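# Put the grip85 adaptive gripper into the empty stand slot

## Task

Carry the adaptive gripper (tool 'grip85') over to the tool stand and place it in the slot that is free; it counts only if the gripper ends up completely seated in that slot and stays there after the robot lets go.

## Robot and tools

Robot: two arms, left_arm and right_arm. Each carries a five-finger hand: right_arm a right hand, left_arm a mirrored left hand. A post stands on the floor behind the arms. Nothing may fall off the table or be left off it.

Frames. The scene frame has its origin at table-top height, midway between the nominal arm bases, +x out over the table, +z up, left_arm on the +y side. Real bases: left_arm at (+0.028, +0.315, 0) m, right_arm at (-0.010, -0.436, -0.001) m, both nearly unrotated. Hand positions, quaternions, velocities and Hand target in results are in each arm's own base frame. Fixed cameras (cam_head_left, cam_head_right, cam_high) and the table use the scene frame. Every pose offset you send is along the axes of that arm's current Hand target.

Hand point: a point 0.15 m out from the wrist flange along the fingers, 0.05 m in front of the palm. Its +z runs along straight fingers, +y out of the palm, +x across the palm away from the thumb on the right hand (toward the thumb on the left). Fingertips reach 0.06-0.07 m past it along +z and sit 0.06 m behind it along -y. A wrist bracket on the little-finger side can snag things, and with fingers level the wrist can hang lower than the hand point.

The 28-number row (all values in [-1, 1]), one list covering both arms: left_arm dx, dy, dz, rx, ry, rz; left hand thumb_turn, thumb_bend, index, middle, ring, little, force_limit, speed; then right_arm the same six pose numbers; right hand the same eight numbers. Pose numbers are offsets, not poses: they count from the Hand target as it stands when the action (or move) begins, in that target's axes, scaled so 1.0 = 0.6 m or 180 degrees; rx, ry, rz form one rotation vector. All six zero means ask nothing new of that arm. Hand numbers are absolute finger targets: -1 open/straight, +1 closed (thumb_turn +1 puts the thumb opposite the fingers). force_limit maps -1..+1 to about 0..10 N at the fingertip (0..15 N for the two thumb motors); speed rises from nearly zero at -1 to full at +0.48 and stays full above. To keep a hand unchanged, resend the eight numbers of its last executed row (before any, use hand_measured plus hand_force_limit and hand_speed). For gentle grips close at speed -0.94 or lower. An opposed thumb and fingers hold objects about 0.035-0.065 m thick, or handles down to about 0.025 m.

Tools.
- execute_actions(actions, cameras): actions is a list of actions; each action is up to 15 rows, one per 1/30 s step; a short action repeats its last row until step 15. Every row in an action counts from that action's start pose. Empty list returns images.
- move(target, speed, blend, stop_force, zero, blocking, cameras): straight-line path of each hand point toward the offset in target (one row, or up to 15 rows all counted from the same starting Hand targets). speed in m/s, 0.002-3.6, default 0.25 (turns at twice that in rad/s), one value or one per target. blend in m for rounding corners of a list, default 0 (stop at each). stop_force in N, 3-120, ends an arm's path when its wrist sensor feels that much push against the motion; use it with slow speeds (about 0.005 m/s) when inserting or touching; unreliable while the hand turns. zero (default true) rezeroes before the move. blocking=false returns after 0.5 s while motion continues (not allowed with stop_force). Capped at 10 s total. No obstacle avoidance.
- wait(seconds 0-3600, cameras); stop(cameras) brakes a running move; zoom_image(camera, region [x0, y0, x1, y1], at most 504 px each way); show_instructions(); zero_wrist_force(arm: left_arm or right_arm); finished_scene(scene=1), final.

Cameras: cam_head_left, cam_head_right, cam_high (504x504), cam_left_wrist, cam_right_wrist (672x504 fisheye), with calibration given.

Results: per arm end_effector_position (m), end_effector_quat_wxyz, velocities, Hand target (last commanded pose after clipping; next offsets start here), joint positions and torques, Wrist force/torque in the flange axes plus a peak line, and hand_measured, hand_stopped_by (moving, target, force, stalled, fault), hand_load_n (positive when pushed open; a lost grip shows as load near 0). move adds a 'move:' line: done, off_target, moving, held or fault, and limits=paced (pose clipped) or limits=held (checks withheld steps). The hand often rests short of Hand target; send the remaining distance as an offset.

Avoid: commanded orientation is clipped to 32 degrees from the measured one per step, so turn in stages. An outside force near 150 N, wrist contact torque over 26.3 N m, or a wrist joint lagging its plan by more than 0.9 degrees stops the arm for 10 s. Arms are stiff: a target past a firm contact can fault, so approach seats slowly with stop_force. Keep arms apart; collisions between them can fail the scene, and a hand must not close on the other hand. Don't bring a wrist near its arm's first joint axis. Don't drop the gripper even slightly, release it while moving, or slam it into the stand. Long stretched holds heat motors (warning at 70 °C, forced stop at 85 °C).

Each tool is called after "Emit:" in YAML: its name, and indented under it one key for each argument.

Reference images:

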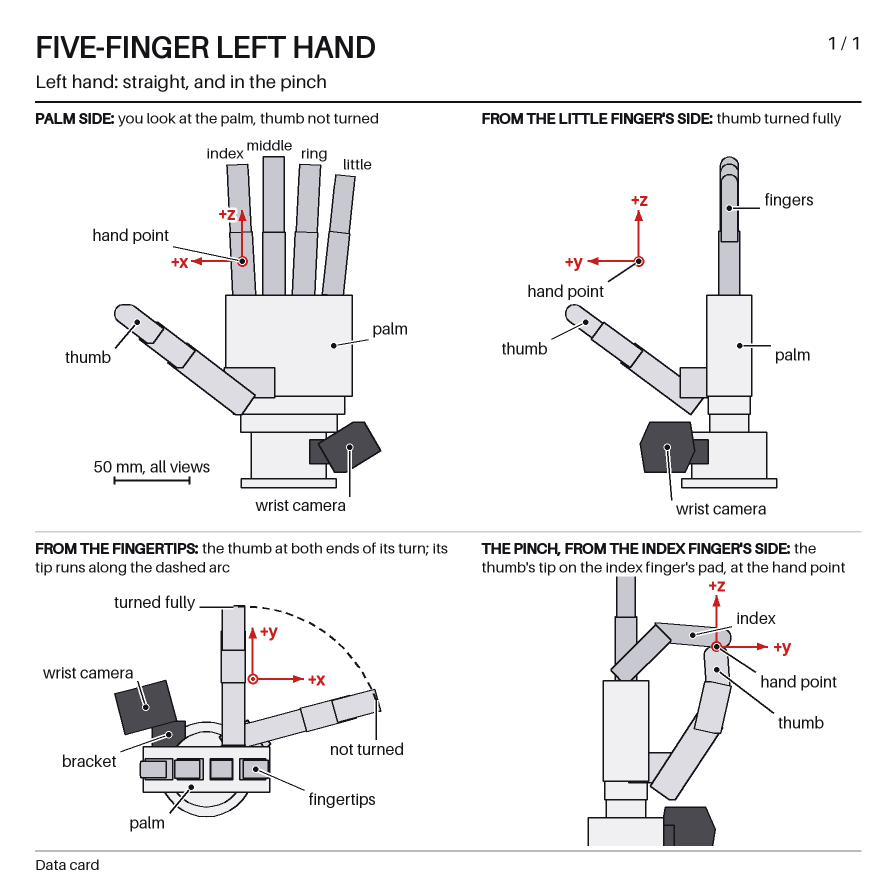

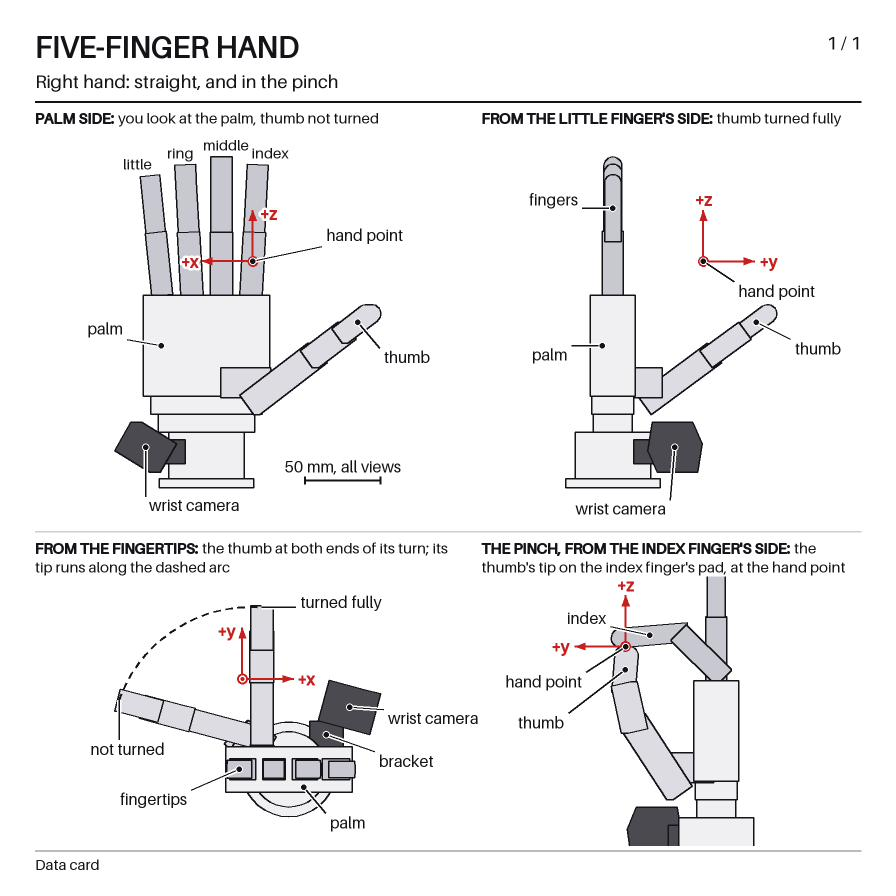

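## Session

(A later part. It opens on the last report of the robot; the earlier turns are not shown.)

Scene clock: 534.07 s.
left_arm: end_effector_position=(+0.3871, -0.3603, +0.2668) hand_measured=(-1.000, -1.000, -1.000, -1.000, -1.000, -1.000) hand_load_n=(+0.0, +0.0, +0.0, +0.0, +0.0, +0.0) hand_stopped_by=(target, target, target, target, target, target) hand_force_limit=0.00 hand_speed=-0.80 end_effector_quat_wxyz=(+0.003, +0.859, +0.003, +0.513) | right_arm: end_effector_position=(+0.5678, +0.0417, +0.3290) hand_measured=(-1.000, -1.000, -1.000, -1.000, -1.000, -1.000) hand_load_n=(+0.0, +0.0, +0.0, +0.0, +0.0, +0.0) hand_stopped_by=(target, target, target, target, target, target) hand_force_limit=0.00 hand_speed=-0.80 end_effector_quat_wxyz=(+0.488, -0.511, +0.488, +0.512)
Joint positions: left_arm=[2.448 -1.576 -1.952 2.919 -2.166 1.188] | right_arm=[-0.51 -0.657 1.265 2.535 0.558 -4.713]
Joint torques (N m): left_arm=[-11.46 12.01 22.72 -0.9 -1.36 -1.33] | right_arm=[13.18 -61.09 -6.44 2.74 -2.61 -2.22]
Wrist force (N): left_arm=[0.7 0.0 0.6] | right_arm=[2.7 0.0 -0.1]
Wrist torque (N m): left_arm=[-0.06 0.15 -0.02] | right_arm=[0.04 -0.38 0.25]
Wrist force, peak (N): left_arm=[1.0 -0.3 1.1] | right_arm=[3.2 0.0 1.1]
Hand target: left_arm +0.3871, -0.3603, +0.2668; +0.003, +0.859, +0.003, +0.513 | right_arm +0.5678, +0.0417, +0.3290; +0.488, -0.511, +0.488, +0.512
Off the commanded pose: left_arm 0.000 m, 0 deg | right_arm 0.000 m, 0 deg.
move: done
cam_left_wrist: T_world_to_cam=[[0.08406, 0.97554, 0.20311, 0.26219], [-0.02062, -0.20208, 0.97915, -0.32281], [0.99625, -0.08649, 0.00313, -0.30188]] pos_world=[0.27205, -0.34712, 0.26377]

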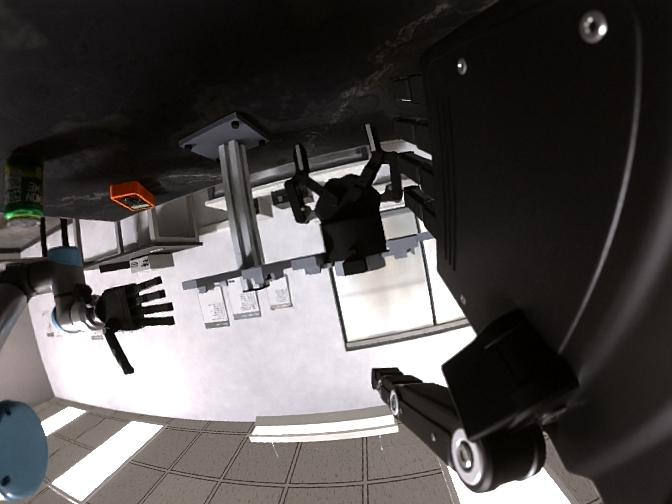

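Emit:
move:
  target: [0.181,0.015,-0.032,0,-0.178,0,-1,-1,-1,-1,-1,-1,0,-0.8,0,0,0,0,0,0,-1,-1,-1,-1,-1,-1,0,-0.8]
  speed: 0.2
  cameras: ["cam_left_wrist"]

Emit:
zoom_image:
  camera: "cam_left_wrist"
  region: [240, 110, 440, 270]

Scene clock: 539.83 s.
left_arm: end_effector_position=(+0.4217, -0.3683, +0.3716) hand_measured=(-1.000, -1.000, -1.000, -1.000, -1.000, -1.000) hand_load_n=(+0.0, +0.0, +0.0, +0.0, +0.0, +0.0) hand_stopped_by=(target, target, target, target, target, target) hand_force_limit=0.00 hand_speed=-0.80 end_effector_quat_wxyz=(+0.004, +0.967, +0.002, +0.256) | right_arm: end_effector_position=(+0.5678, +0.0417, +0.3290) hand_measured=(-1.000, -1.000, -1.000, -1.000, -1.000, -1.000) hand_load_n=(+0.0, +0.0, +0.0, +0.0, +0.0, +0.0) hand_stopped_by=(target, target, target, target, target, target) hand_force_limit=0.00 hand_speed=-0.80 end_effector_quat_wxyz=(+0.488, -0.511, +0.488, +0.512)
Joint positions: left_arm=[2.627 -1.774 -1.268 1.935 -1.811 1.109] | right_arm=[-0.51 -0.657 1.265 2.536 0.558 -4.714]
Joint torques (N m): left_arm=[13.98 18.67 31.52 -3.66 1.59 2.57] | right_arm=[12.76 -60.01 -8.84 2.68 2.6 -2.48]
Wrist force (N): left_arm=[0.3 -0.3 0.6] | right_arm=[2.6 0.4 0.2]
Wrist torque (N m): left_arm=[-0.11 0.07 -0.15] | right_arm=[0.07 -0.37 0.25]
Wrist force, peak (N): left_arm=[1.0 -0.1 1.0] | right_arm=[3.0 0.4 -0.1]
Hand target: left_arm +0.4217, -0.3683, +0.3716; +0.004, +0.967, +0.002, +0.256 | right_arm +0.5678, +0.0417, +0.3290; +0.488, -0.511, +0.488, +0.512
Off the commanded pose: left_arm 0.000 m, 0 deg | right_arm 0.000 m, 0 deg.
move: done
cam_left_wrist: T_world_to_cam=[[0.18334, 0.97502, 0.12541, 0.23267], [0.50077, -0.20241, 0.84158, -0.59524], [0.84594, -0.09149, -0.52537, -0.07953]] pos_world=[0.32269, -0.35462, 0.42998]

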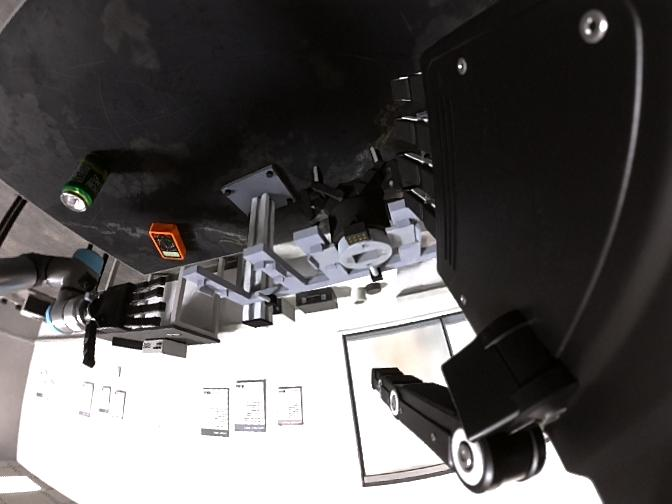

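Scaled by 2.520 from the camera's image (finer frame: 960x720).

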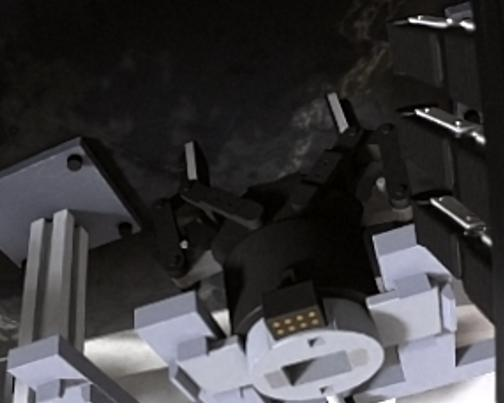

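Emit:
zoom_image:
  camera: "cam_left_wrist"
  region: [290, 190, 430, 290]

Emit:
zoom_image:
  camera: "cam_left_wrist"
  region: [170, 210, 330, 310]

Scaled by 3.600 from the camera's image (finer frame: 960x720).

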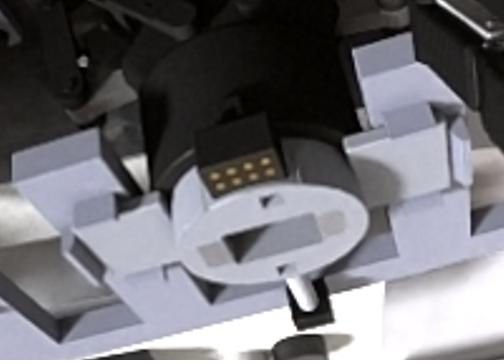

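Scaled by 3.150 from the camera's image (finer frame: 960x720).

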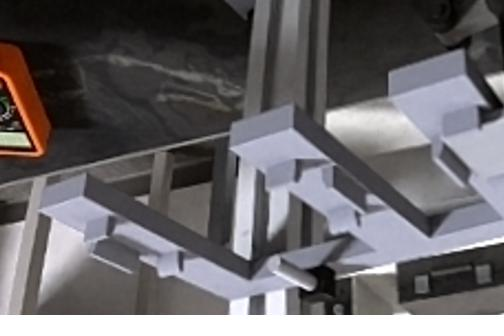

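Emit:
move:
  target: [0.0364,0.2953,0.021,0,0,0,-1,-1,-1,-1,-1,-1,0,-0.8,0,0,0,0,0,0,-1,-1,-1,-1,-1,-1,0,-0.8]
  speed: 0.2
  cameras: ["cam_left_wrist"]

Emit:
zoom_image:
  camera: "cam_left_wrist"
  region: [290, 190, 430, 290]

Scene clock: 554.80 s.
left_arm: end_effector_position=(+0.4472, -0.5454, +0.3730) hand_measured=(-1.000, -1.000, -1.000, -1.000, -1.000, -1.000) hand_load_n=(+0.0, +0.0, +0.0, +0.0, +0.0, +0.0) hand_stopped_by=(target, target, target, target, target, target) hand_force_limit=0.00 hand_speed=-0.80 end_effector_quat_wxyz=(+0.004, +0.967, +0.002, +0.256) | right_arm: end_effector_position=(+0.5678, +0.0417, +0.3290) hand_measured=(-1.000, -1.000, -1.000, -1.000, -1.000, -1.000) hand_load_n=(+0.0, +0.0, +0.0, +0.0, +0.0, +0.0) hand_stopped_by=(target, target, target, target, target, target) hand_force_limit=0.00 hand_speed=-0.80 end_effector_quat_wxyz=(+0.488, -0.511, +0.488, +0.512)
Joint positions: left_arm=[2.358 -2.263 -0.561 1.641 -1.922 0.853] | right_arm=[-0.51 -0.657 1.265 2.536 0.558 -4.714]
Joint torques (N m): left_arm=[-12.22 38 29.79 -4.29 -2.65 -2.35] | right_arm=[12.59 -60.68 -8.02 2.63 2.58 -2.41]
Wrist force (N): left_arm=[0.0 -0.8 0.8] | right_arm=[2.9 -0.1 -0.1]
Wrist torque (N m): left_arm=[-0.26 0.09 0.08] | right_arm=[0.00 -0.41 0.25]
Wrist force, peak (N): left_arm=[0.0 -1.7 0.5] | right_arm=[3.1 0.2 0.0]
Hand target: left_arm +0.4473, -0.5454, +0.3730; +0.004, +0.967, +0.002, +0.256 | right_arm +0.5678, +0.0417, +0.3290; +0.488, -0.511, +0.488, +0.512
Off the commanded pose: left_arm 0.000 m, 0 deg | right_arm 0.000 m, 0 deg.
move: done
cam_left_wrist: T_world_to_cam=[[0.18345, 0.97501, 0.12534, 0.40047], [0.50087, -0.20242, 0.84152, -0.64513], [0.84586, -0.0916, -0.52548, -0.11649]] pos_world=[0.34819, -0.53172, 0.43148]

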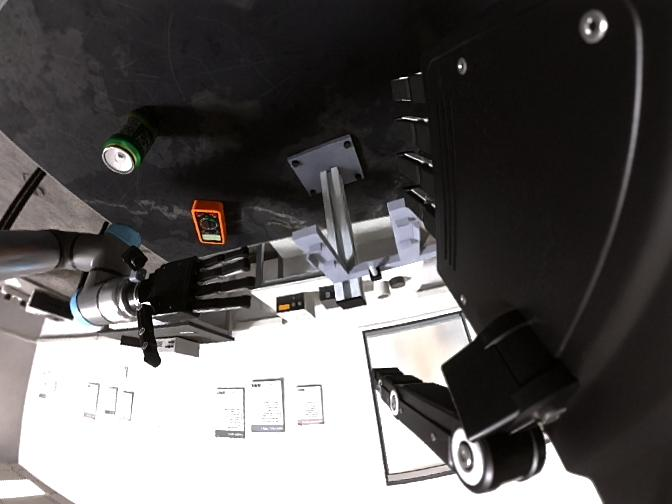

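Scaled by 3.600 from the camera's image (finer frame: 960x720).

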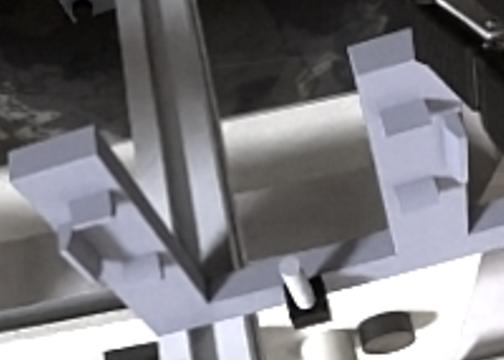

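Emit:
zoom_image:
  camera: "cam_left_wrist"
  region: [285, 215, 345, 275]

Emit:
zoom_image:
  camera: "cam_left_wrist"
  region: [360, 190, 420, 285]

Emit:
move:
  target: [-0.0364,-0.2953,-0.021,0,0,0,-1,-1,-1,-1,-1,-1,0,-0.8,0,0,0,0,0,0,-1,-1,-1,-1,-1,-1,0,-0.8]
  speed: 0.2
  cameras: ["cam_left_wrist"]

Emit:
zoom_image:
  camera: "cam_left_wrist"
  region: [285, 215, 345, 275]

Emit:
zoom_image:
  camera: "cam_left_wrist"
  region: [360, 190, 420, 285]

Scaled by 8.400 from the camera's image (finer frame: 960x720).

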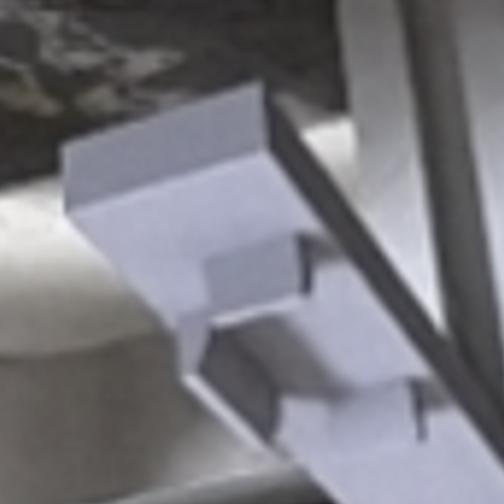

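Scaled by 5.305 from the camera's image (finer frame: 960x720).

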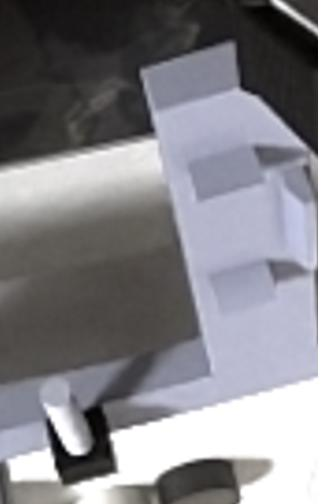

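Scene clock: 567.33 s.
left_arm: end_effector_position=(+0.4218, -0.3684, +0.3716) hand_measured=(-1.000, -1.000, -1.000, -1.000, -1.000, -1.000) hand_load_n=(+0.0, -0.5, +0.0, +0.0, +0.0, +0.0) hand_stopped_by=(target, target, target, target, target, target) hand_force_limit=0.00 hand_speed=-0.80 end_effector_quat_wxyz=(+0.004, +0.967, +0.002, +0.256) end_effector_velocity=(+0.000, +0.001, +0.000) end_effector_angular_velocity=(-0.001, -0.002, -0.002) | right_arm: end_effector_position=(+0.5678, +0.0417, +0.3290) hand_measured=(-1.000, -1.000, -1.000, -1.000, -1.000, -1.000) hand_load_n=(+0.0, +0.0, +0.0, +0.0, +0.0, +0.0) hand_stopped_by=(target, target, target, target, target, target) hand_force_limit=0.00 hand_speed=-0.80 end_effector_quat_wxyz=(+0.488, -0.511, +0.488, +0.512)
Joint positions: left_arm=[2.626 -1.775 -1.267 1.934 -1.811 1.108] | right_arm=[-0.51 -0.657 1.265 2.536 0.558 -4.714]
Joint velocities: left_arm=[0.003 0.003 -0.003 0.002 0.002 0.005] | right_arm=[within noise]
Joint torques (N m): left_arm=[14.7 42.39 7.31 0.63 1.59 2.47] | right_arm=[11.76 -60.27 -7.89 2.42 2.51 -2.53]
Wrist force (N): left_arm=[0.3 -0.3 0.5] | right_arm=[2.4 0.4 0.2]
Wrist torque (N m): left_arm=[-0.11 0.06 -0.16] | right_arm=[0.07 -0.33 0.25]
Wrist force, peak (N): left_arm=[0.2 -1.9 0.7] | right_arm=[3.0 0.0 -0.1]
Hand target: left_arm +0.4217, -0.3683, +0.3716; +0.004, +0.967, +0.002, +0.256 | right_arm +0.5678, +0.0417, +0.3290; +0.488, -0.511, +0.488, +0.512
Off the commanded pose: left_arm 0.000 m, 0 deg | right_arm 0.000 m, 0 deg.
move: done
cam_left_wrist: T_world_to_cam=[[0.18327, 0.97501, 0.12553, 0.23273], [0.50109, -0.20251, 0.84137, -0.59539], [0.84577, -0.0913, -0.52568, -0.07922]] pos_world=[0.32269, -0.35472, 0.43008]

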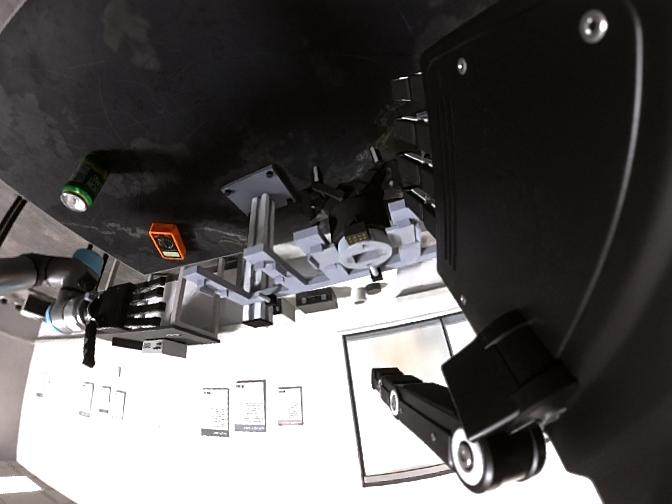

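Scaled by 8.400 from the camera's image (finer frame: 960x720).

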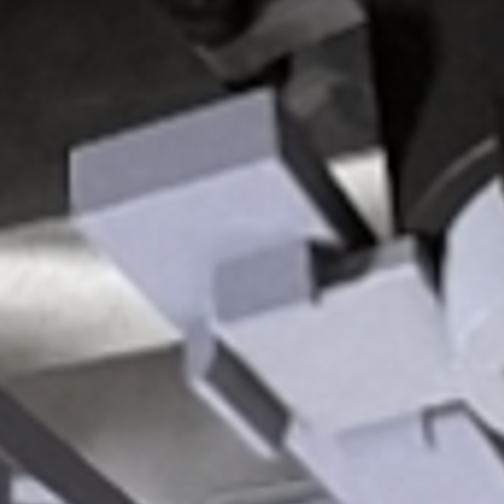

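Scaled by 5.305 from the camera's image (finer frame: 960x720).

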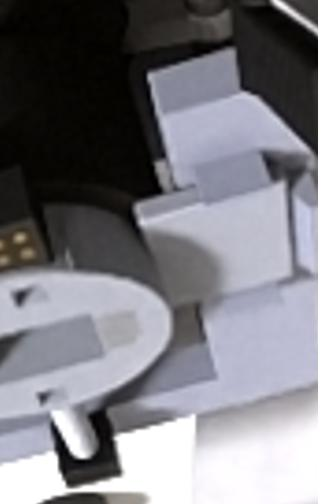

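Emit:
move:
  target: [-0.210,-0.013,0.081,0,0.178,0,-1,-1,-1,-1,-1,-1,0,-0.8,0,0,0,0,0,0,1,-1,-1,-1,-1,-1,0,0]
  speed: 0.2

Emit:
move:
  target: [0,0,0,0,0,0,-1,-1,-1,-1,-1,-1,0,-0.8,0.16,-0.04,0.1007,0,0,0,1,-1,-1,-1,-1,-1,0,0]
  speed: 0.15
  cameras: ["cam_left_wrist","cam_right_wrist","cam_high"]

Emit:
zoom_image:
  camera: "cam_left_wrist"
  region: [80, 120, 400, 320]

Scene clock: 627.00 s.
left_arm: end_effector_position=(+0.3363, -0.3616, +0.2670) hand_measured=(-1.000, -1.000, -1.000, -1.000, -1.000, -1.000) hand_load_n=(+0.0, +0.0, +0.0, +0.0, +0.0, +0.0) hand_stopped_by=(target, target, target, target, target, target) hand_force_limit=0.00 hand_speed=-0.80 end_effector_quat_wxyz=(+0.003, +0.859, +0.003, +0.513) | right_arm: end_effector_position=(+0.5678, +0.0417, +0.3290) hand_measured=(+1.000, -1.000, -1.000, -1.000, -1.000, -1.000) hand_load_n=(+0.0, +0.0, +0.0, +0.0, +0.0, +0.0) hand_stopped_by=(target, target, target, target, target, target) hand_force_limit=0.00 hand_speed=0.00 end_effector_quat_wxyz=(+0.488, -0.511, +0.488, +0.512)
Joint positions: left_arm=[2.329 -1.541 -1.995 2.873 -2.262 1.098] | right_arm=[-0.51 -0.657 1.265 2.536 0.558 -4.714]
Joint torques (N m): left_arm=[-11.34 32.43 6.36 1.5 -2.91 2.52] | right_arm=[11.31 -58.07 -8.92 1.96 2.58 -2.08]
Wrist force (N): left_arm=[0.2 -0.5 1.3] | right_arm=[2.4 0.2 0.1]
Wrist torque (N m): left_arm=[-0.15 0.22 -0.17] | right_arm=[0.06 -0.35 0.24]
Wrist force, peak (N): left_arm=[0.4 -0.2 1.4] | right_arm=[3.2 0.0 0.1]
Hand target: left_arm +0.3363, -0.3616, +0.2670; +0.003, +0.859, +0.003, +0.513 | right_arm +0.5678, +0.0417, +0.3290; +0.488, -0.511, +0.488, +0.512
Off the commanded pose: left_arm 0.000 m, 0 deg | right_arm 0.000 m, 0 deg.
move: done

Scene clock: 628.40 s.
left_arm: end_effector_position=(+0.3363, -0.3616, +0.2670) hand_measured=(-1.000, -1.000, -1.000, -1.000, -1.000, -1.000) hand_load_n=(+0.0, +0.0, +0.0, +0.0, +0.0, +0.0) hand_stopped_by=(target, target, target, target, target, target) hand_force_limit=0.00 hand_speed=-0.80 end_effector_quat_wxyz=(+0.003, +0.859, +0.003, +0.513) | right_arm: end_effector_position=(+0.5887, +0.1032, +0.2333) hand_measured=(+1.000, -1.000, -1.000, -1.000, -1.000, -1.000) hand_load_n=(+0.0, -0.5, +0.0, +0.0, +0.0, +0.0) hand_stopped_by=(target, target, target, target, target, target) hand_force_limit=0.00 hand_speed=0.00 end_effector_quat_wxyz=(+0.488, -0.511, +0.488, +0.512)
Joint positions: left_arm=[2.329 -1.541 -1.995 2.873 -2.262 1.099] | right_arm=[-0.413 -0.501 1.24 2.405 0.46 -4.714]
Joint torques (N m): left_arm=[-12.26 31.7 7.66 1.57 -2.78 2.62] | right_arm=[11.01 -44.07 -22.14 -0.79 -2.79 2.15]
Wrist force (N): left_arm=[0.3 -0.4 1.1] | right_arm=[2.8 0.0 0.4]
Wrist torque (N m): left_arm=[-0.14 0.20 -0.17] | right_arm=[0.00 -0.39 0.08]
Wrist force, peak (N): left_arm=[0.4 -0.4 1.6] | right_arm=[3.7 0.0 0.6]
Hand target: left_arm +0.3363, -0.3616, +0.2670; +0.003, +0.859, +0.003, +0.513 | right_arm +0.5888, +0.1033, +0.2331; +0.488, -0.511, +0.488, +0.512
Off the commanded pose: left_arm 0.000 m, 0 deg | right_arm 0.000 m, 0 deg.
move: done
cam_left_wrist: T_world_to_cam=[[0.08406, 0.97554, 0.20311, 0.26768], [-0.02062, -0.20208, 0.97915, -0.32432], [0.99625, -0.08649, 0.00313, -0.25138]] pos_world=[0.22125, -0.34842, 0.26397]
cam_right_wrist: T_world_to_cam=[[-0.95367, -0.08177, -0.28954, 0.63104], [-0.20103, -0.5428, 0.81545, -0.01736], [-0.22384, 0.83588, 0.50121, 0.04638]] pos_world=[0.6087, 0.00342, 0.17362]
Images, in order (width x height): cam_high 504x504, cam_left_wrist 672x504, cam_right_wrist 672x504.

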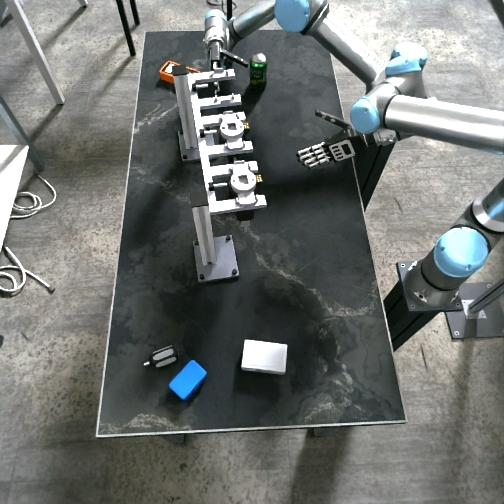

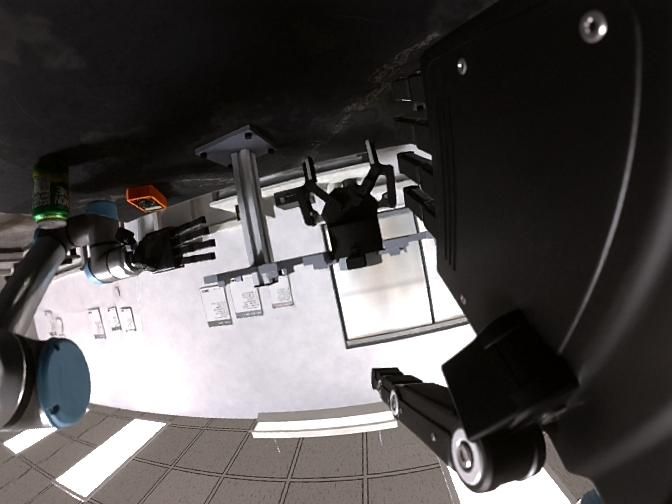

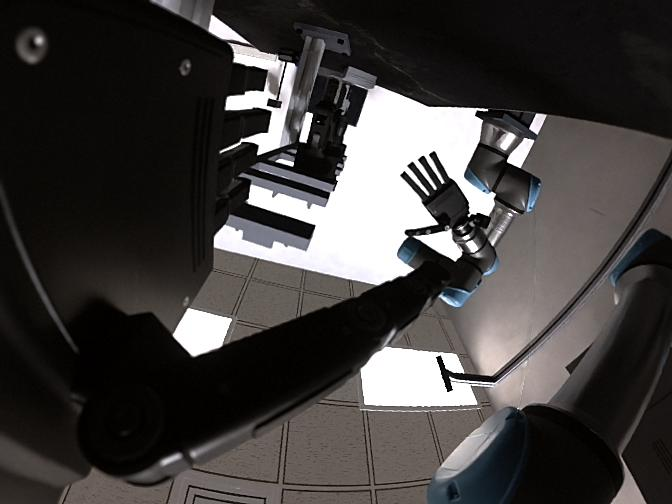

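Scaled by 1.575 from the camera's image (finer frame: 960x720).

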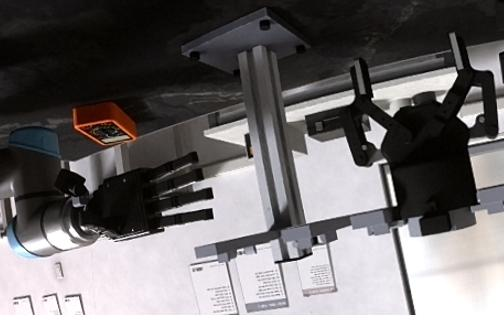

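Emit:
zoom_image:
  camera: "cam_left_wrist"
  region: [190, 210, 310, 290]

Emit:
zoom_image:
  camera: "cam_left_wrist"
  region: [290, 180, 410, 280]

Emit:
zoom_image:
  camera: "cam_right_wrist"
  region: [230, 40, 390, 260]

Scaled by 4.200 from the camera's image (finer frame: 960x720).

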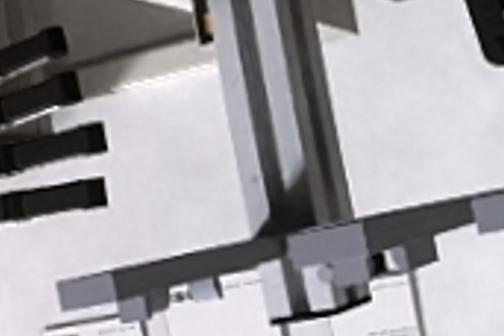

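Scaled by 4.200 from the camera's image (finer frame: 960x720).

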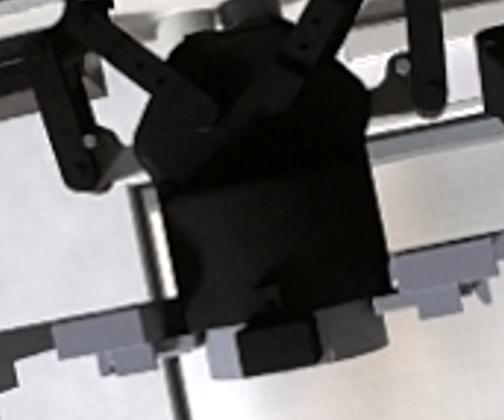

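Scaled by 2.291 from the camera's image (finer frame: 960x720).

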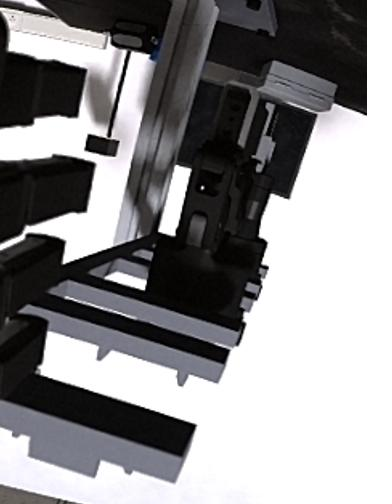

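Emit:
move:
  target: [0,0,0,0,0,0,-1,-1,-1,-1,-1,-1,0,-0.8,-0.0133,-0.0033,0.3333,0,0,0,1,-1,-1,-1,-1,-1,0,0]
  speed: 0.1
  stop_force: 12
  cameras: ["cam_left_wrist","cam_right_wrist","cam_high","cam_head_left"]

Emit:
zoom_image:
  camera: "cam_left_wrist"
  region: [190, 150, 410, 300]

Emit:
zoom_image:
  camera: "cam_right_wrist"
  region: [200, 40, 400, 260]

Scene clock: 695.10 s.
left_arm: end_effector_position=(+0.3363, -0.3616, +0.2670) hand_measured=(-1.000, -1.000, -1.000, -1.000, -1.000, -1.000) hand_load_n=(+0.0, +0.0, +0.0, +0.0, +0.0, +0.0) hand_stopped_by=(target, target, target, target, target, target) hand_force_limit=0.00 hand_speed=-0.80 end_effector_quat_wxyz=(+0.003, +0.859, +0.003, +0.513) | right_arm: end_effector_position=(+0.5813, +0.3031, +0.2412) hand_measured=(+1.000, -1.000, -1.000, -1.000, -1.000, -1.000) hand_load_n=(+0.0, +0.0, +0.0, +0.0, +0.0, +0.0) hand_stopped_by=(target, target, target, target, target, target) hand_force_limit=0.00 hand_speed=0.00 end_effector_quat_wxyz=(+0.488, -0.511, +0.488, +0.512)
Joint positions: left_arm=[2.329 -1.541 -1.995 2.873 -2.262 1.099] | right_arm=[-0.119 -0.552 1.329 2.37 0.167 -4.718]
Joint torques (N m): left_arm=[-10.53 29.88 6.71 1.48 -2.41 2.51] | right_arm=[12.87 -45.76 -21.81 2.11 -2.87 -2.37]
Wrist force (N): left_arm=[0.3 -0.2 1.1] | right_arm=[3.2 0.6 0.2]
Wrist torque (N m): left_arm=[-0.10 0.18 -0.17] | right_arm=[0.08 -0.44 0.29]
Wrist force, peak (N): left_arm=[0.6 -0.1 1.7] | right_arm=[3.6 0.3 0.1]
Hand target: left_arm +0.3363, -0.3616, +0.2670; +0.003, +0.859, +0.003, +0.513 | right_arm +0.5813, +0.3031, +0.2412; +0.488, -0.511, +0.488, +0.512
Off the commanded pose: left_arm 0.000 m, 0 deg | right_arm 0.000 m, 0 deg.
move: done
cam_left_wrist: T_world_to_cam=[[0.08406, 0.97554, 0.20311, 0.26768], [-0.02062, -0.20208, 0.97915, -0.32432], [0.99625, -0.08649, 0.00313, -0.25138]] pos_world=[0.22125, -0.34842, 0.26397]
cam_right_wrist: T_world_to_cam=[[-0.95367, -0.08177, -0.28954, 0.64253], [-0.20103, -0.5428, 0.81545, 0.08325], [-0.22384, 0.83588, 0.50121, -0.12644]] pos_world=[0.6012, 0.20342, 0.18152]
Images, in order (width x height): cam_head_left 504x504, cam_high 504x504, cam_left_wrist 672x504, cam_right_wrist 672x504.

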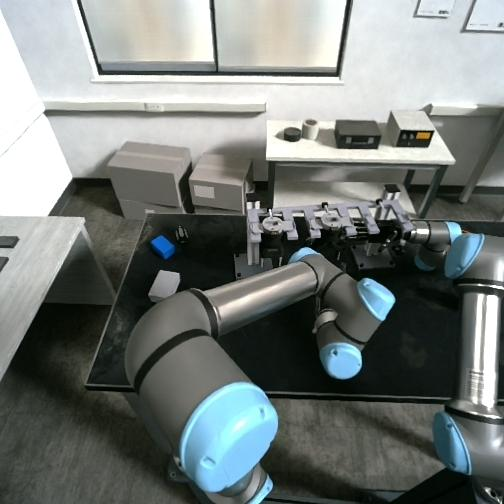

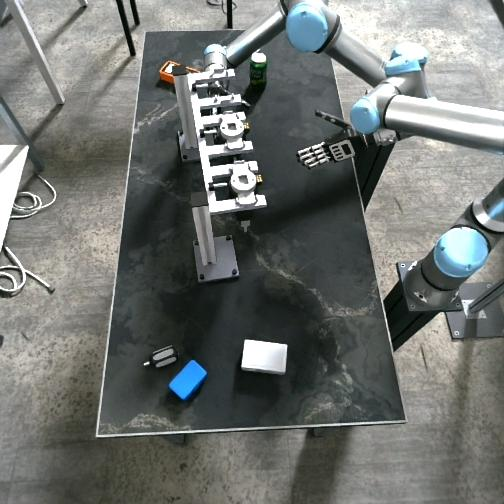

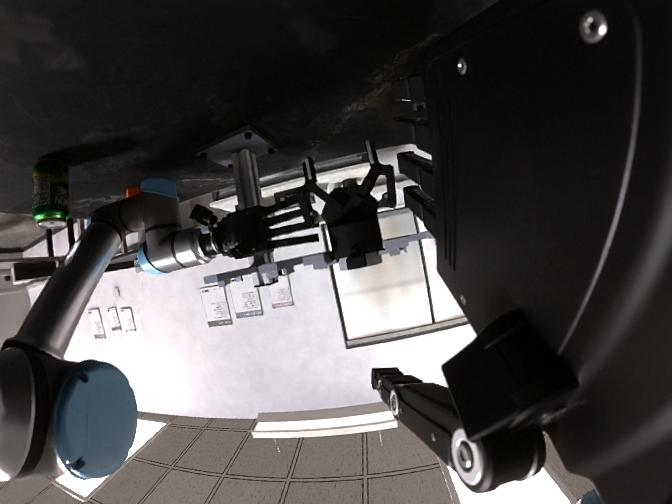

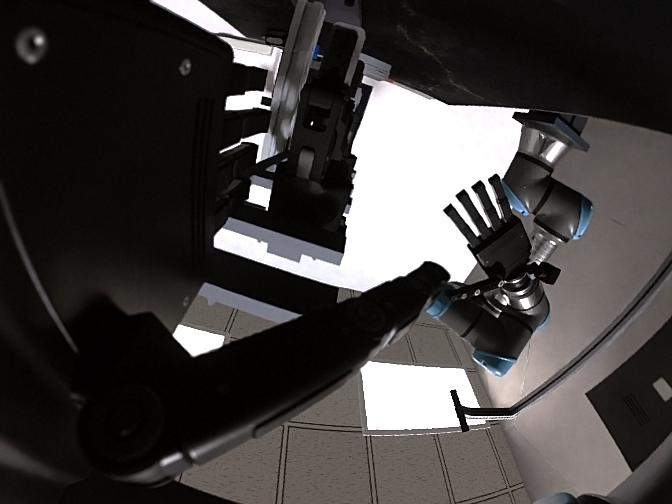

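Scaled by 2.291 from the camera's image (finer frame: 960x720).

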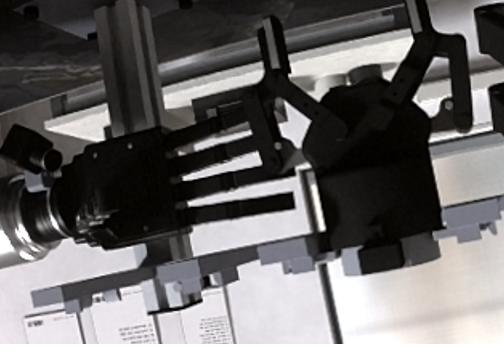

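Scaled by 2.291 from the camera's image (finer frame: 960x720).

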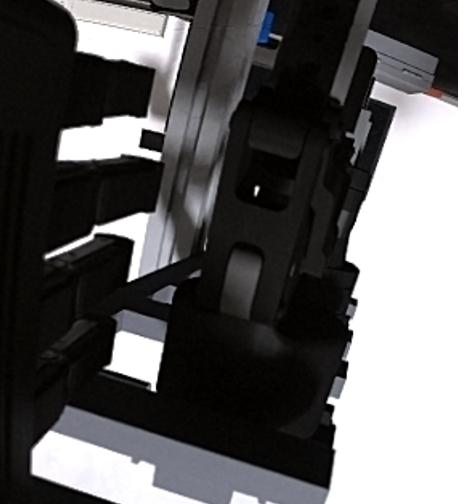

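Emit:
execute_actions:
  actions: []
  cameras: ["cam_left_wrist","cam_right_wrist","cam_head_right"]

Scene clock: 711.80 s.
left_arm: end_effector_position=(+0.3363, -0.3616, +0.2670) hand_measured=(-1.000, -1.000, -1.000, -1.000, -1.000, -1.000) hand_load_n=(+0.0, +0.0, +0.0, +0.0, +0.0, +0.0) hand_stopped_by=(target, target, target, target, target, target) hand_force_limit=0.00 hand_speed=-0.80 end_effector_quat_wxyz=(+0.003, +0.859, +0.003, +0.513) | right_arm: end_effector_position=(+0.5813, +0.3031, +0.2412) hand_measured=(+1.000, -1.000, -1.000, -1.000, -1.000, -1.000) hand_load_n=(+0.0, +0.0, +0.0, +0.0, +0.0, +0.0) hand_stopped_by=(target, target, target, target, target, target) hand_force_limit=0.00 hand_speed=0.00 end_effector_quat_wxyz=(+0.488, -0.511, +0.488, +0.512)
Joint positions: left_arm=[2.329 -1.541 -1.995 2.873 -2.262 1.099] | right_arm=[-0.119 -0.552 1.329 2.37 0.167 -4.718]
Joint velocities: within noise
Joint torques (N m): left_arm=[-10.45 29.06 7.09 1.51 -2.33 2.55] | right_arm=[11.68 -45.77 -21.36 1.97 -2.79 -2.46]
Wrist force (N): left_arm=[0.4 -0.4 1.4] | right_arm=[3.5 0.1 0.2]
Wrist torque (N m): left_arm=[-0.16 0.20 -0.16] | right_arm=[0.01 -0.47 0.29]
Wrist force, peak (N): left_arm=[0.5 -0.3 1.6] | right_arm=[3.6 0.2 0.5]
Hand target: left_arm +0.3363, -0.3616, +0.2670; +0.003, +0.859, +0.003, +0.513 | right_arm +0.5813, +0.3031, +0.2412; +0.488, -0.511, +0.488, +0.512
Off the commanded pose: left_arm 0.000 m, 0 deg | right_arm 0.000 m, 0 deg.
camera_calibration:
cam_left_wrist: T_world_to_cam=[[0.08406, 0.97554, 0.20311, 0.26768], [-0.02062, -0.20208, 0.97915, -0.32432], [0.99625, -0.08649, 0.00313, -0.25138]] pos_world=[0.22125, -0.34842, 0.26397]
cam_right_wrist: T_world_to_cam=[[-0.95367, -0.08177, -0.28954, 0.64253], [-0.20103, -0.5428, 0.81545, 0.08325], [-0.22384, 0.83588, 0.50121, -0.12644]] pos_world=[0.6012, 0.20342, 0.18152]
Images, in order (width x height): cam_head_right 504x504, cam_left_wrist 672x504, cam_right_wrist 672x504.

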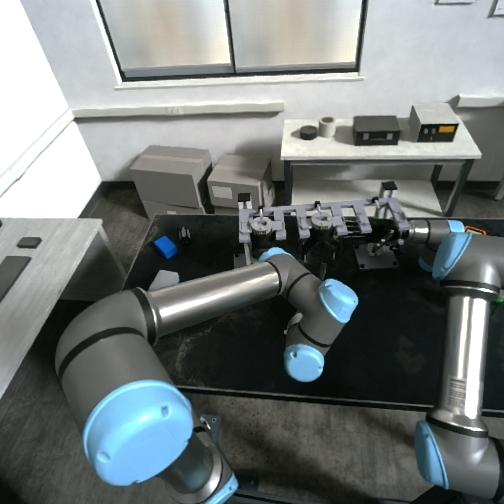

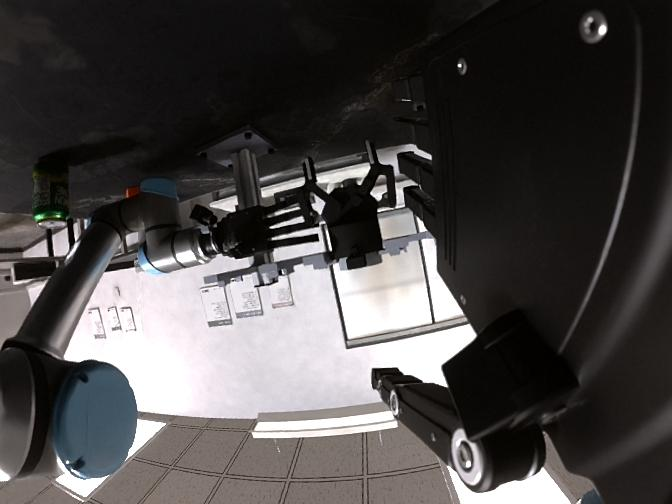

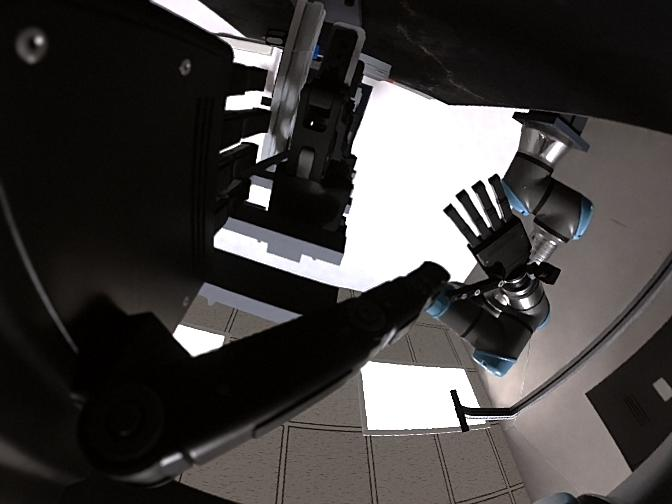

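Emit:
zoom_image:
  camera: "cam_right_wrist"
  region: [200, 20, 400, 240]

Emit:
zoom_image:
  camera: "cam_left_wrist"
  region: [180, 120, 420, 300]

Scaled by 2.291 from the camera's image (finer frame: 960x720).

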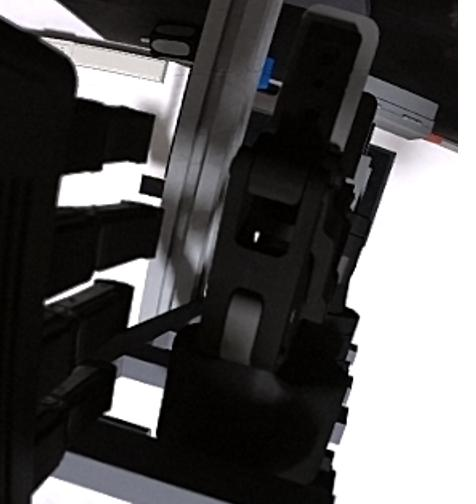

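Scaled by 2.100 from the camera's image (finer frame: 960x720).

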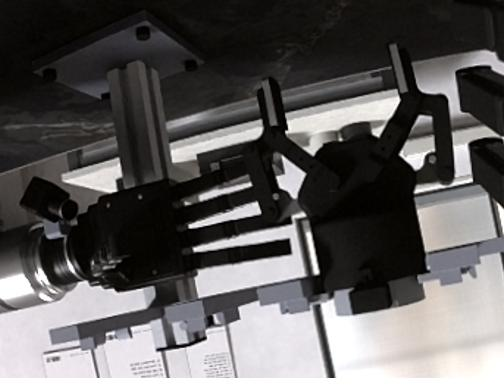

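Emit:
move:
  target: [0,0,0,0,0,0,-1,-1,-1,-1,-1,-1,0,-0.8,0,0,0.1167,0,0,0,0.75,-1,-1,-1,-1,-1,0,0]
  speed: 0.04
  stop_force: 6
  cameras: ["cam_left_wrist","cam_right_wrist"]

Scene clock: 819.73 s.
left_arm: end_effector_position=(+0.3363, -0.3616, +0.2670) hand_measured=(-1.000, -1.000, -1.000, -1.000, -1.000, -1.000) hand_load_n=(+0.0, +0.0, +0.0, +0.0, +0.0, +0.0) hand_stopped_by=(target, target, target, target, target, target) hand_force_limit=0.00 hand_speed=-0.80 end_effector_quat_wxyz=(+0.003, +0.859, +0.003, +0.513) | right_arm: end_effector_position=(+0.5779, +0.3731, +0.2413) hand_measured=(+0.750, -1.000, -1.000, -1.000, -1.000, -1.000) hand_load_n=(+0.0, +0.0, +0.5, +0.0, +0.0, +0.0) hand_stopped_by=(target, target, target, target, target, target) hand_force_limit=0.00 hand_speed=0.00 end_effector_quat_wxyz=(+0.488, -0.511, +0.488, +0.512)
Joint positions: left_arm=[2.329 -1.541 -1.995 2.873 -2.262 1.099] | right_arm=[-0.011 -0.543 1.307 2.393 0.059 -4.728]
Joint torques (N m): left_arm=[-9.3 27.65 7.92 1.34 -2.14 2.52] | right_arm=[11.95 -60.26 -6.63 1.77 -2.89 -2.59]
Wrist force (N): left_arm=[0.2 -0.2 1.4] | right_arm=[3.2 0.5 -0.2]
Wrist torque (N m): left_arm=[-0.12 0.22 -0.18] | right_arm=[0.10 -0.43 0.28]
Wrist force, peak (N): left_arm=[0.5 -0.4 1.7] | right_arm=[3.7 0.2 0.2]
Hand target: left_arm +0.3363, -0.3616, +0.2670; +0.003, +0.859, +0.003, +0.513 | right_arm +0.5779, +0.3731, +0.2413; +0.488, -0.511, +0.488, +0.512
Off the commanded pose: left_arm 0.000 m, 0 deg | right_arm 0.000 m, 0 deg.
move: done
cam_left_wrist: T_world_to_cam=[[0.08406, 0.97554, 0.20311, 0.26768], [-0.02062, -0.20208, 0.97915, -0.32432], [0.99625, -0.08649, 0.00313, -0.25138]] pos_world=[0.22125, -0.34842, 0.26397]
cam_right_wrist: T_world_to_cam=[[-0.95369, -0.08182, -0.28946, 0.64514], [-0.20094, -0.54279, 0.81548, 0.12039], [-0.22384, 0.83587, 0.50121, -0.18565]] pos_world=[0.5979, 0.27331, 0.18162]

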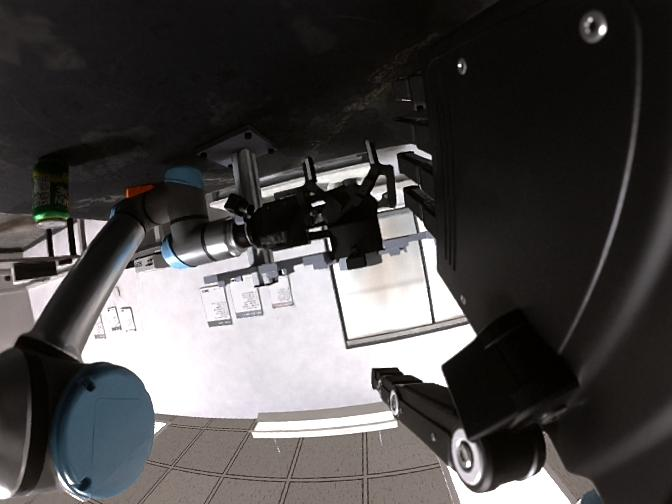

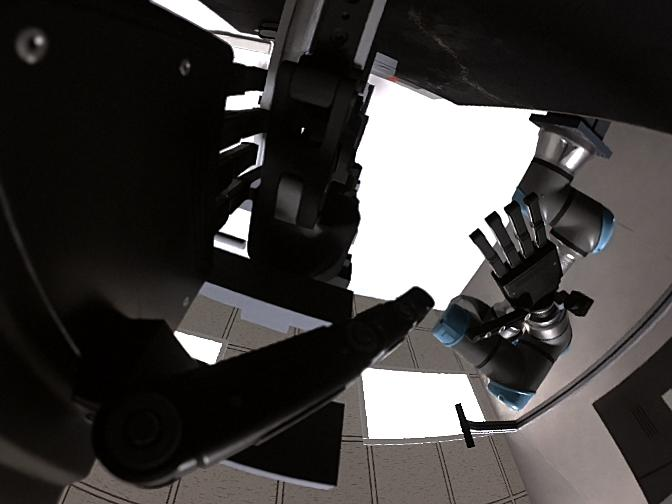

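Emit:
zoom_image:
  camera: "cam_right_wrist"
  region: [200, 30, 460, 310]

Emit:
zoom_image:
  camera: "cam_left_wrist"
  region: [220, 120, 440, 290]

Scaled by 1.800 from the camera's image (finer frame: 960x720).

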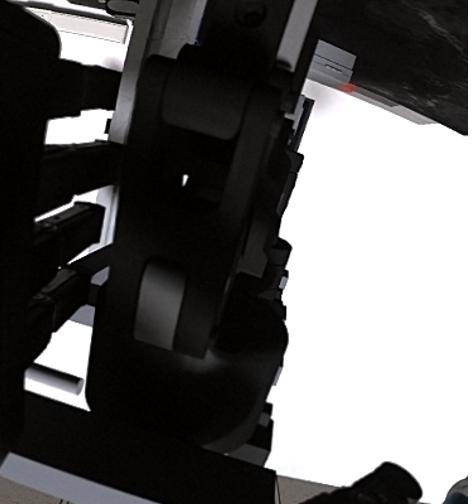

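Scaled by 2.291 from the camera's image (finer frame: 960x720).

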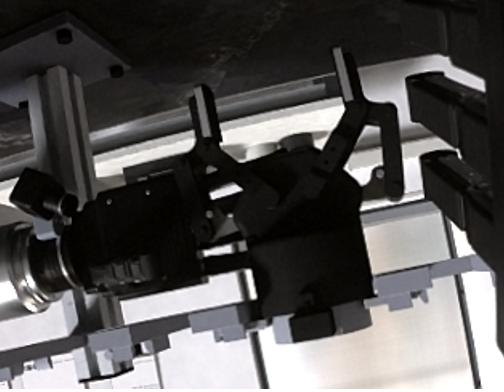

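Emit:
move:
  target:
    - [0,0,0,0,0,0,-1,-1,-1,-1,-1,-1,0,-0.8,0,-0.0055,0.04,0,0,0,0.75,-1,-1,-1,-1,-1,0,0]
    - [0,0,0,0,0,0,-1,-1,-1,-1,-1,-1,0,-0.8,0,-0.0055,0.1,0,0,0,0.75,-1,-1,-1,-1,-1,0,0]
  speed: 0.02
  stop_force: 5
  cameras: ["cam_left_wrist","cam_right_wrist"]

Scene clock: 839.67 s.
left_arm: end_effector_position=(+0.3363, -0.3616, +0.2670) hand_measured=(-1.000, -1.000, -1.000, -1.000, -1.000, -1.000) hand_load_n=(+0.0, +0.0, +0.0, +0.0, +0.0, +0.5) hand_stopped_by=(target, target, target, target, target, target) hand_force_limit=0.00 hand_speed=-0.80 end_effector_quat_wxyz=(+0.003, +0.859, +0.003, +0.513) | right_arm: end_effector_position=(+0.5784, +0.4332, +0.2413) hand_measured=(+0.750, -1.000, -1.000, -1.000, -1.000, -1.000) hand_load_n=(+2.5, +0.0, +0.0, +0.0, -0.5, +0.0) hand_stopped_by=(target, target, target, target, target, target) hand_force_limit=0.00 hand_speed=0.00 end_effector_quat_wxyz=(+0.488, -0.512, +0.488, +0.512)
Joint positions: left_arm=[2.329 -1.541 -1.995 2.873 -2.262 1.099] | right_arm=[0.08 -0.511 1.235 2.405 -0.033 -4.7]
Joint torques (N m): left_arm=[-9.16 26.52 6.91 1.28 -1.94 2.48] | right_arm=[14.32 -43.03 -20.4 -2.16 -3.09 1.48]
Wrist force (N): left_arm=[0.3 -0.3 1.3] | right_arm=[-3.7 -0.3 -2.1]
Wrist torque (N m): left_arm=[-0.13 0.21 -0.17] | right_arm=[0.06 0.24 -0.08]
Wrist force, peak (N): left_arm=[0.5 -0.3 1.8] | right_arm=[-3.7 -0.1 -2.1]
Hand target: left_arm +0.3363, -0.3616, +0.2670; +0.003, +0.859, +0.003, +0.513 | right_arm +0.5784, +0.4332, +0.2413; +0.488, -0.511, +0.488, +0.512
Off the commanded pose: left_arm 0.000 m, 0 deg | right_arm 0.000 m, 0 deg.
move: done
cam_left_wrist: T_world_to_cam=[[0.08406, 0.97554, 0.20311, 0.26768], [-0.02062, -0.20208, 0.97915, -0.32432], [0.99625, -0.08649, 0.00313, -0.25138]] pos_world=[0.22125, -0.34842, 0.26397]
cam_right_wrist: T_world_to_cam=[[-0.95366, -0.08194, -0.2895, 0.6505], [-0.20104, -0.54231, 0.81577, 0.15286], [-0.22384, 0.83617, 0.50071, -0.23586]] pos_world=[0.5983, 0.33342, 0.18172]

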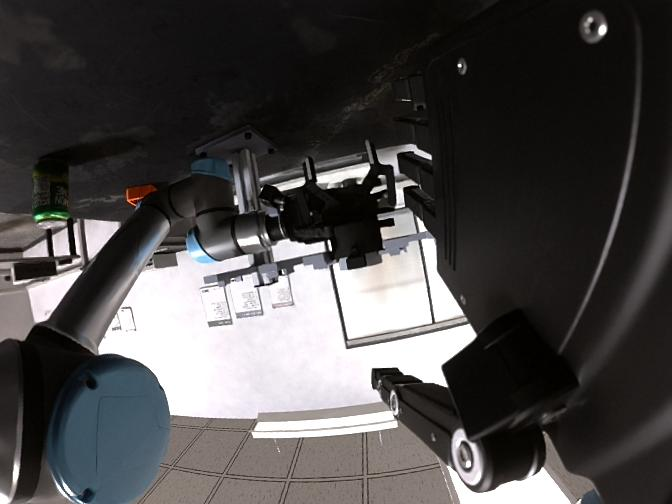

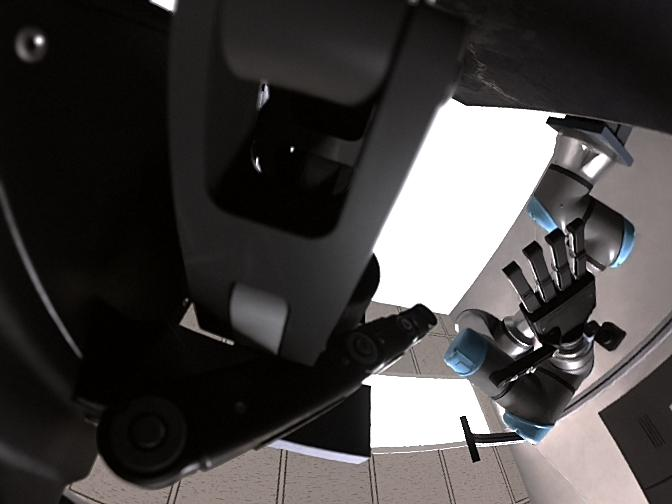

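Emit:
zoom_image:
  camera: "cam_right_wrist"
  region: [150, 200, 460, 480]

Emit:
zoom_image:
  camera: "cam_left_wrist"
  region: [240, 120, 440, 290]

Scaled by 1.626 from the camera's image (finer frame: 960x720).

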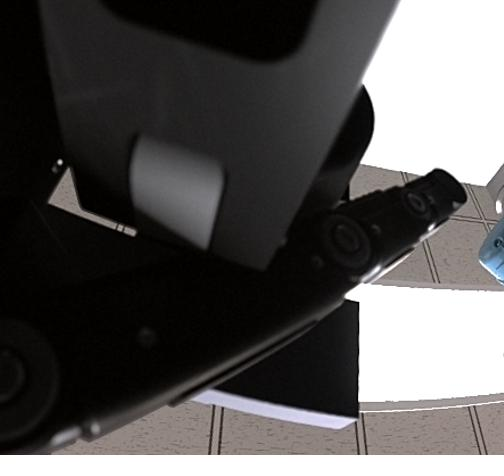

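Scaled by 2.520 from the camera's image (finer frame: 960x720).

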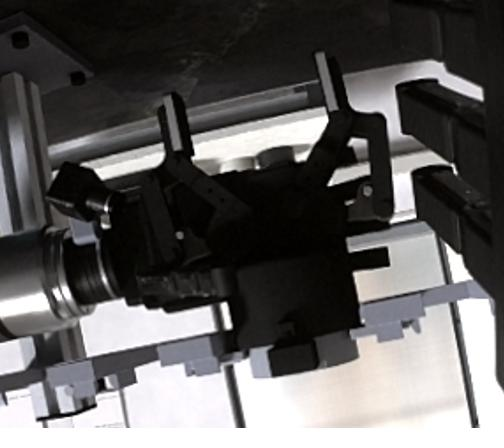

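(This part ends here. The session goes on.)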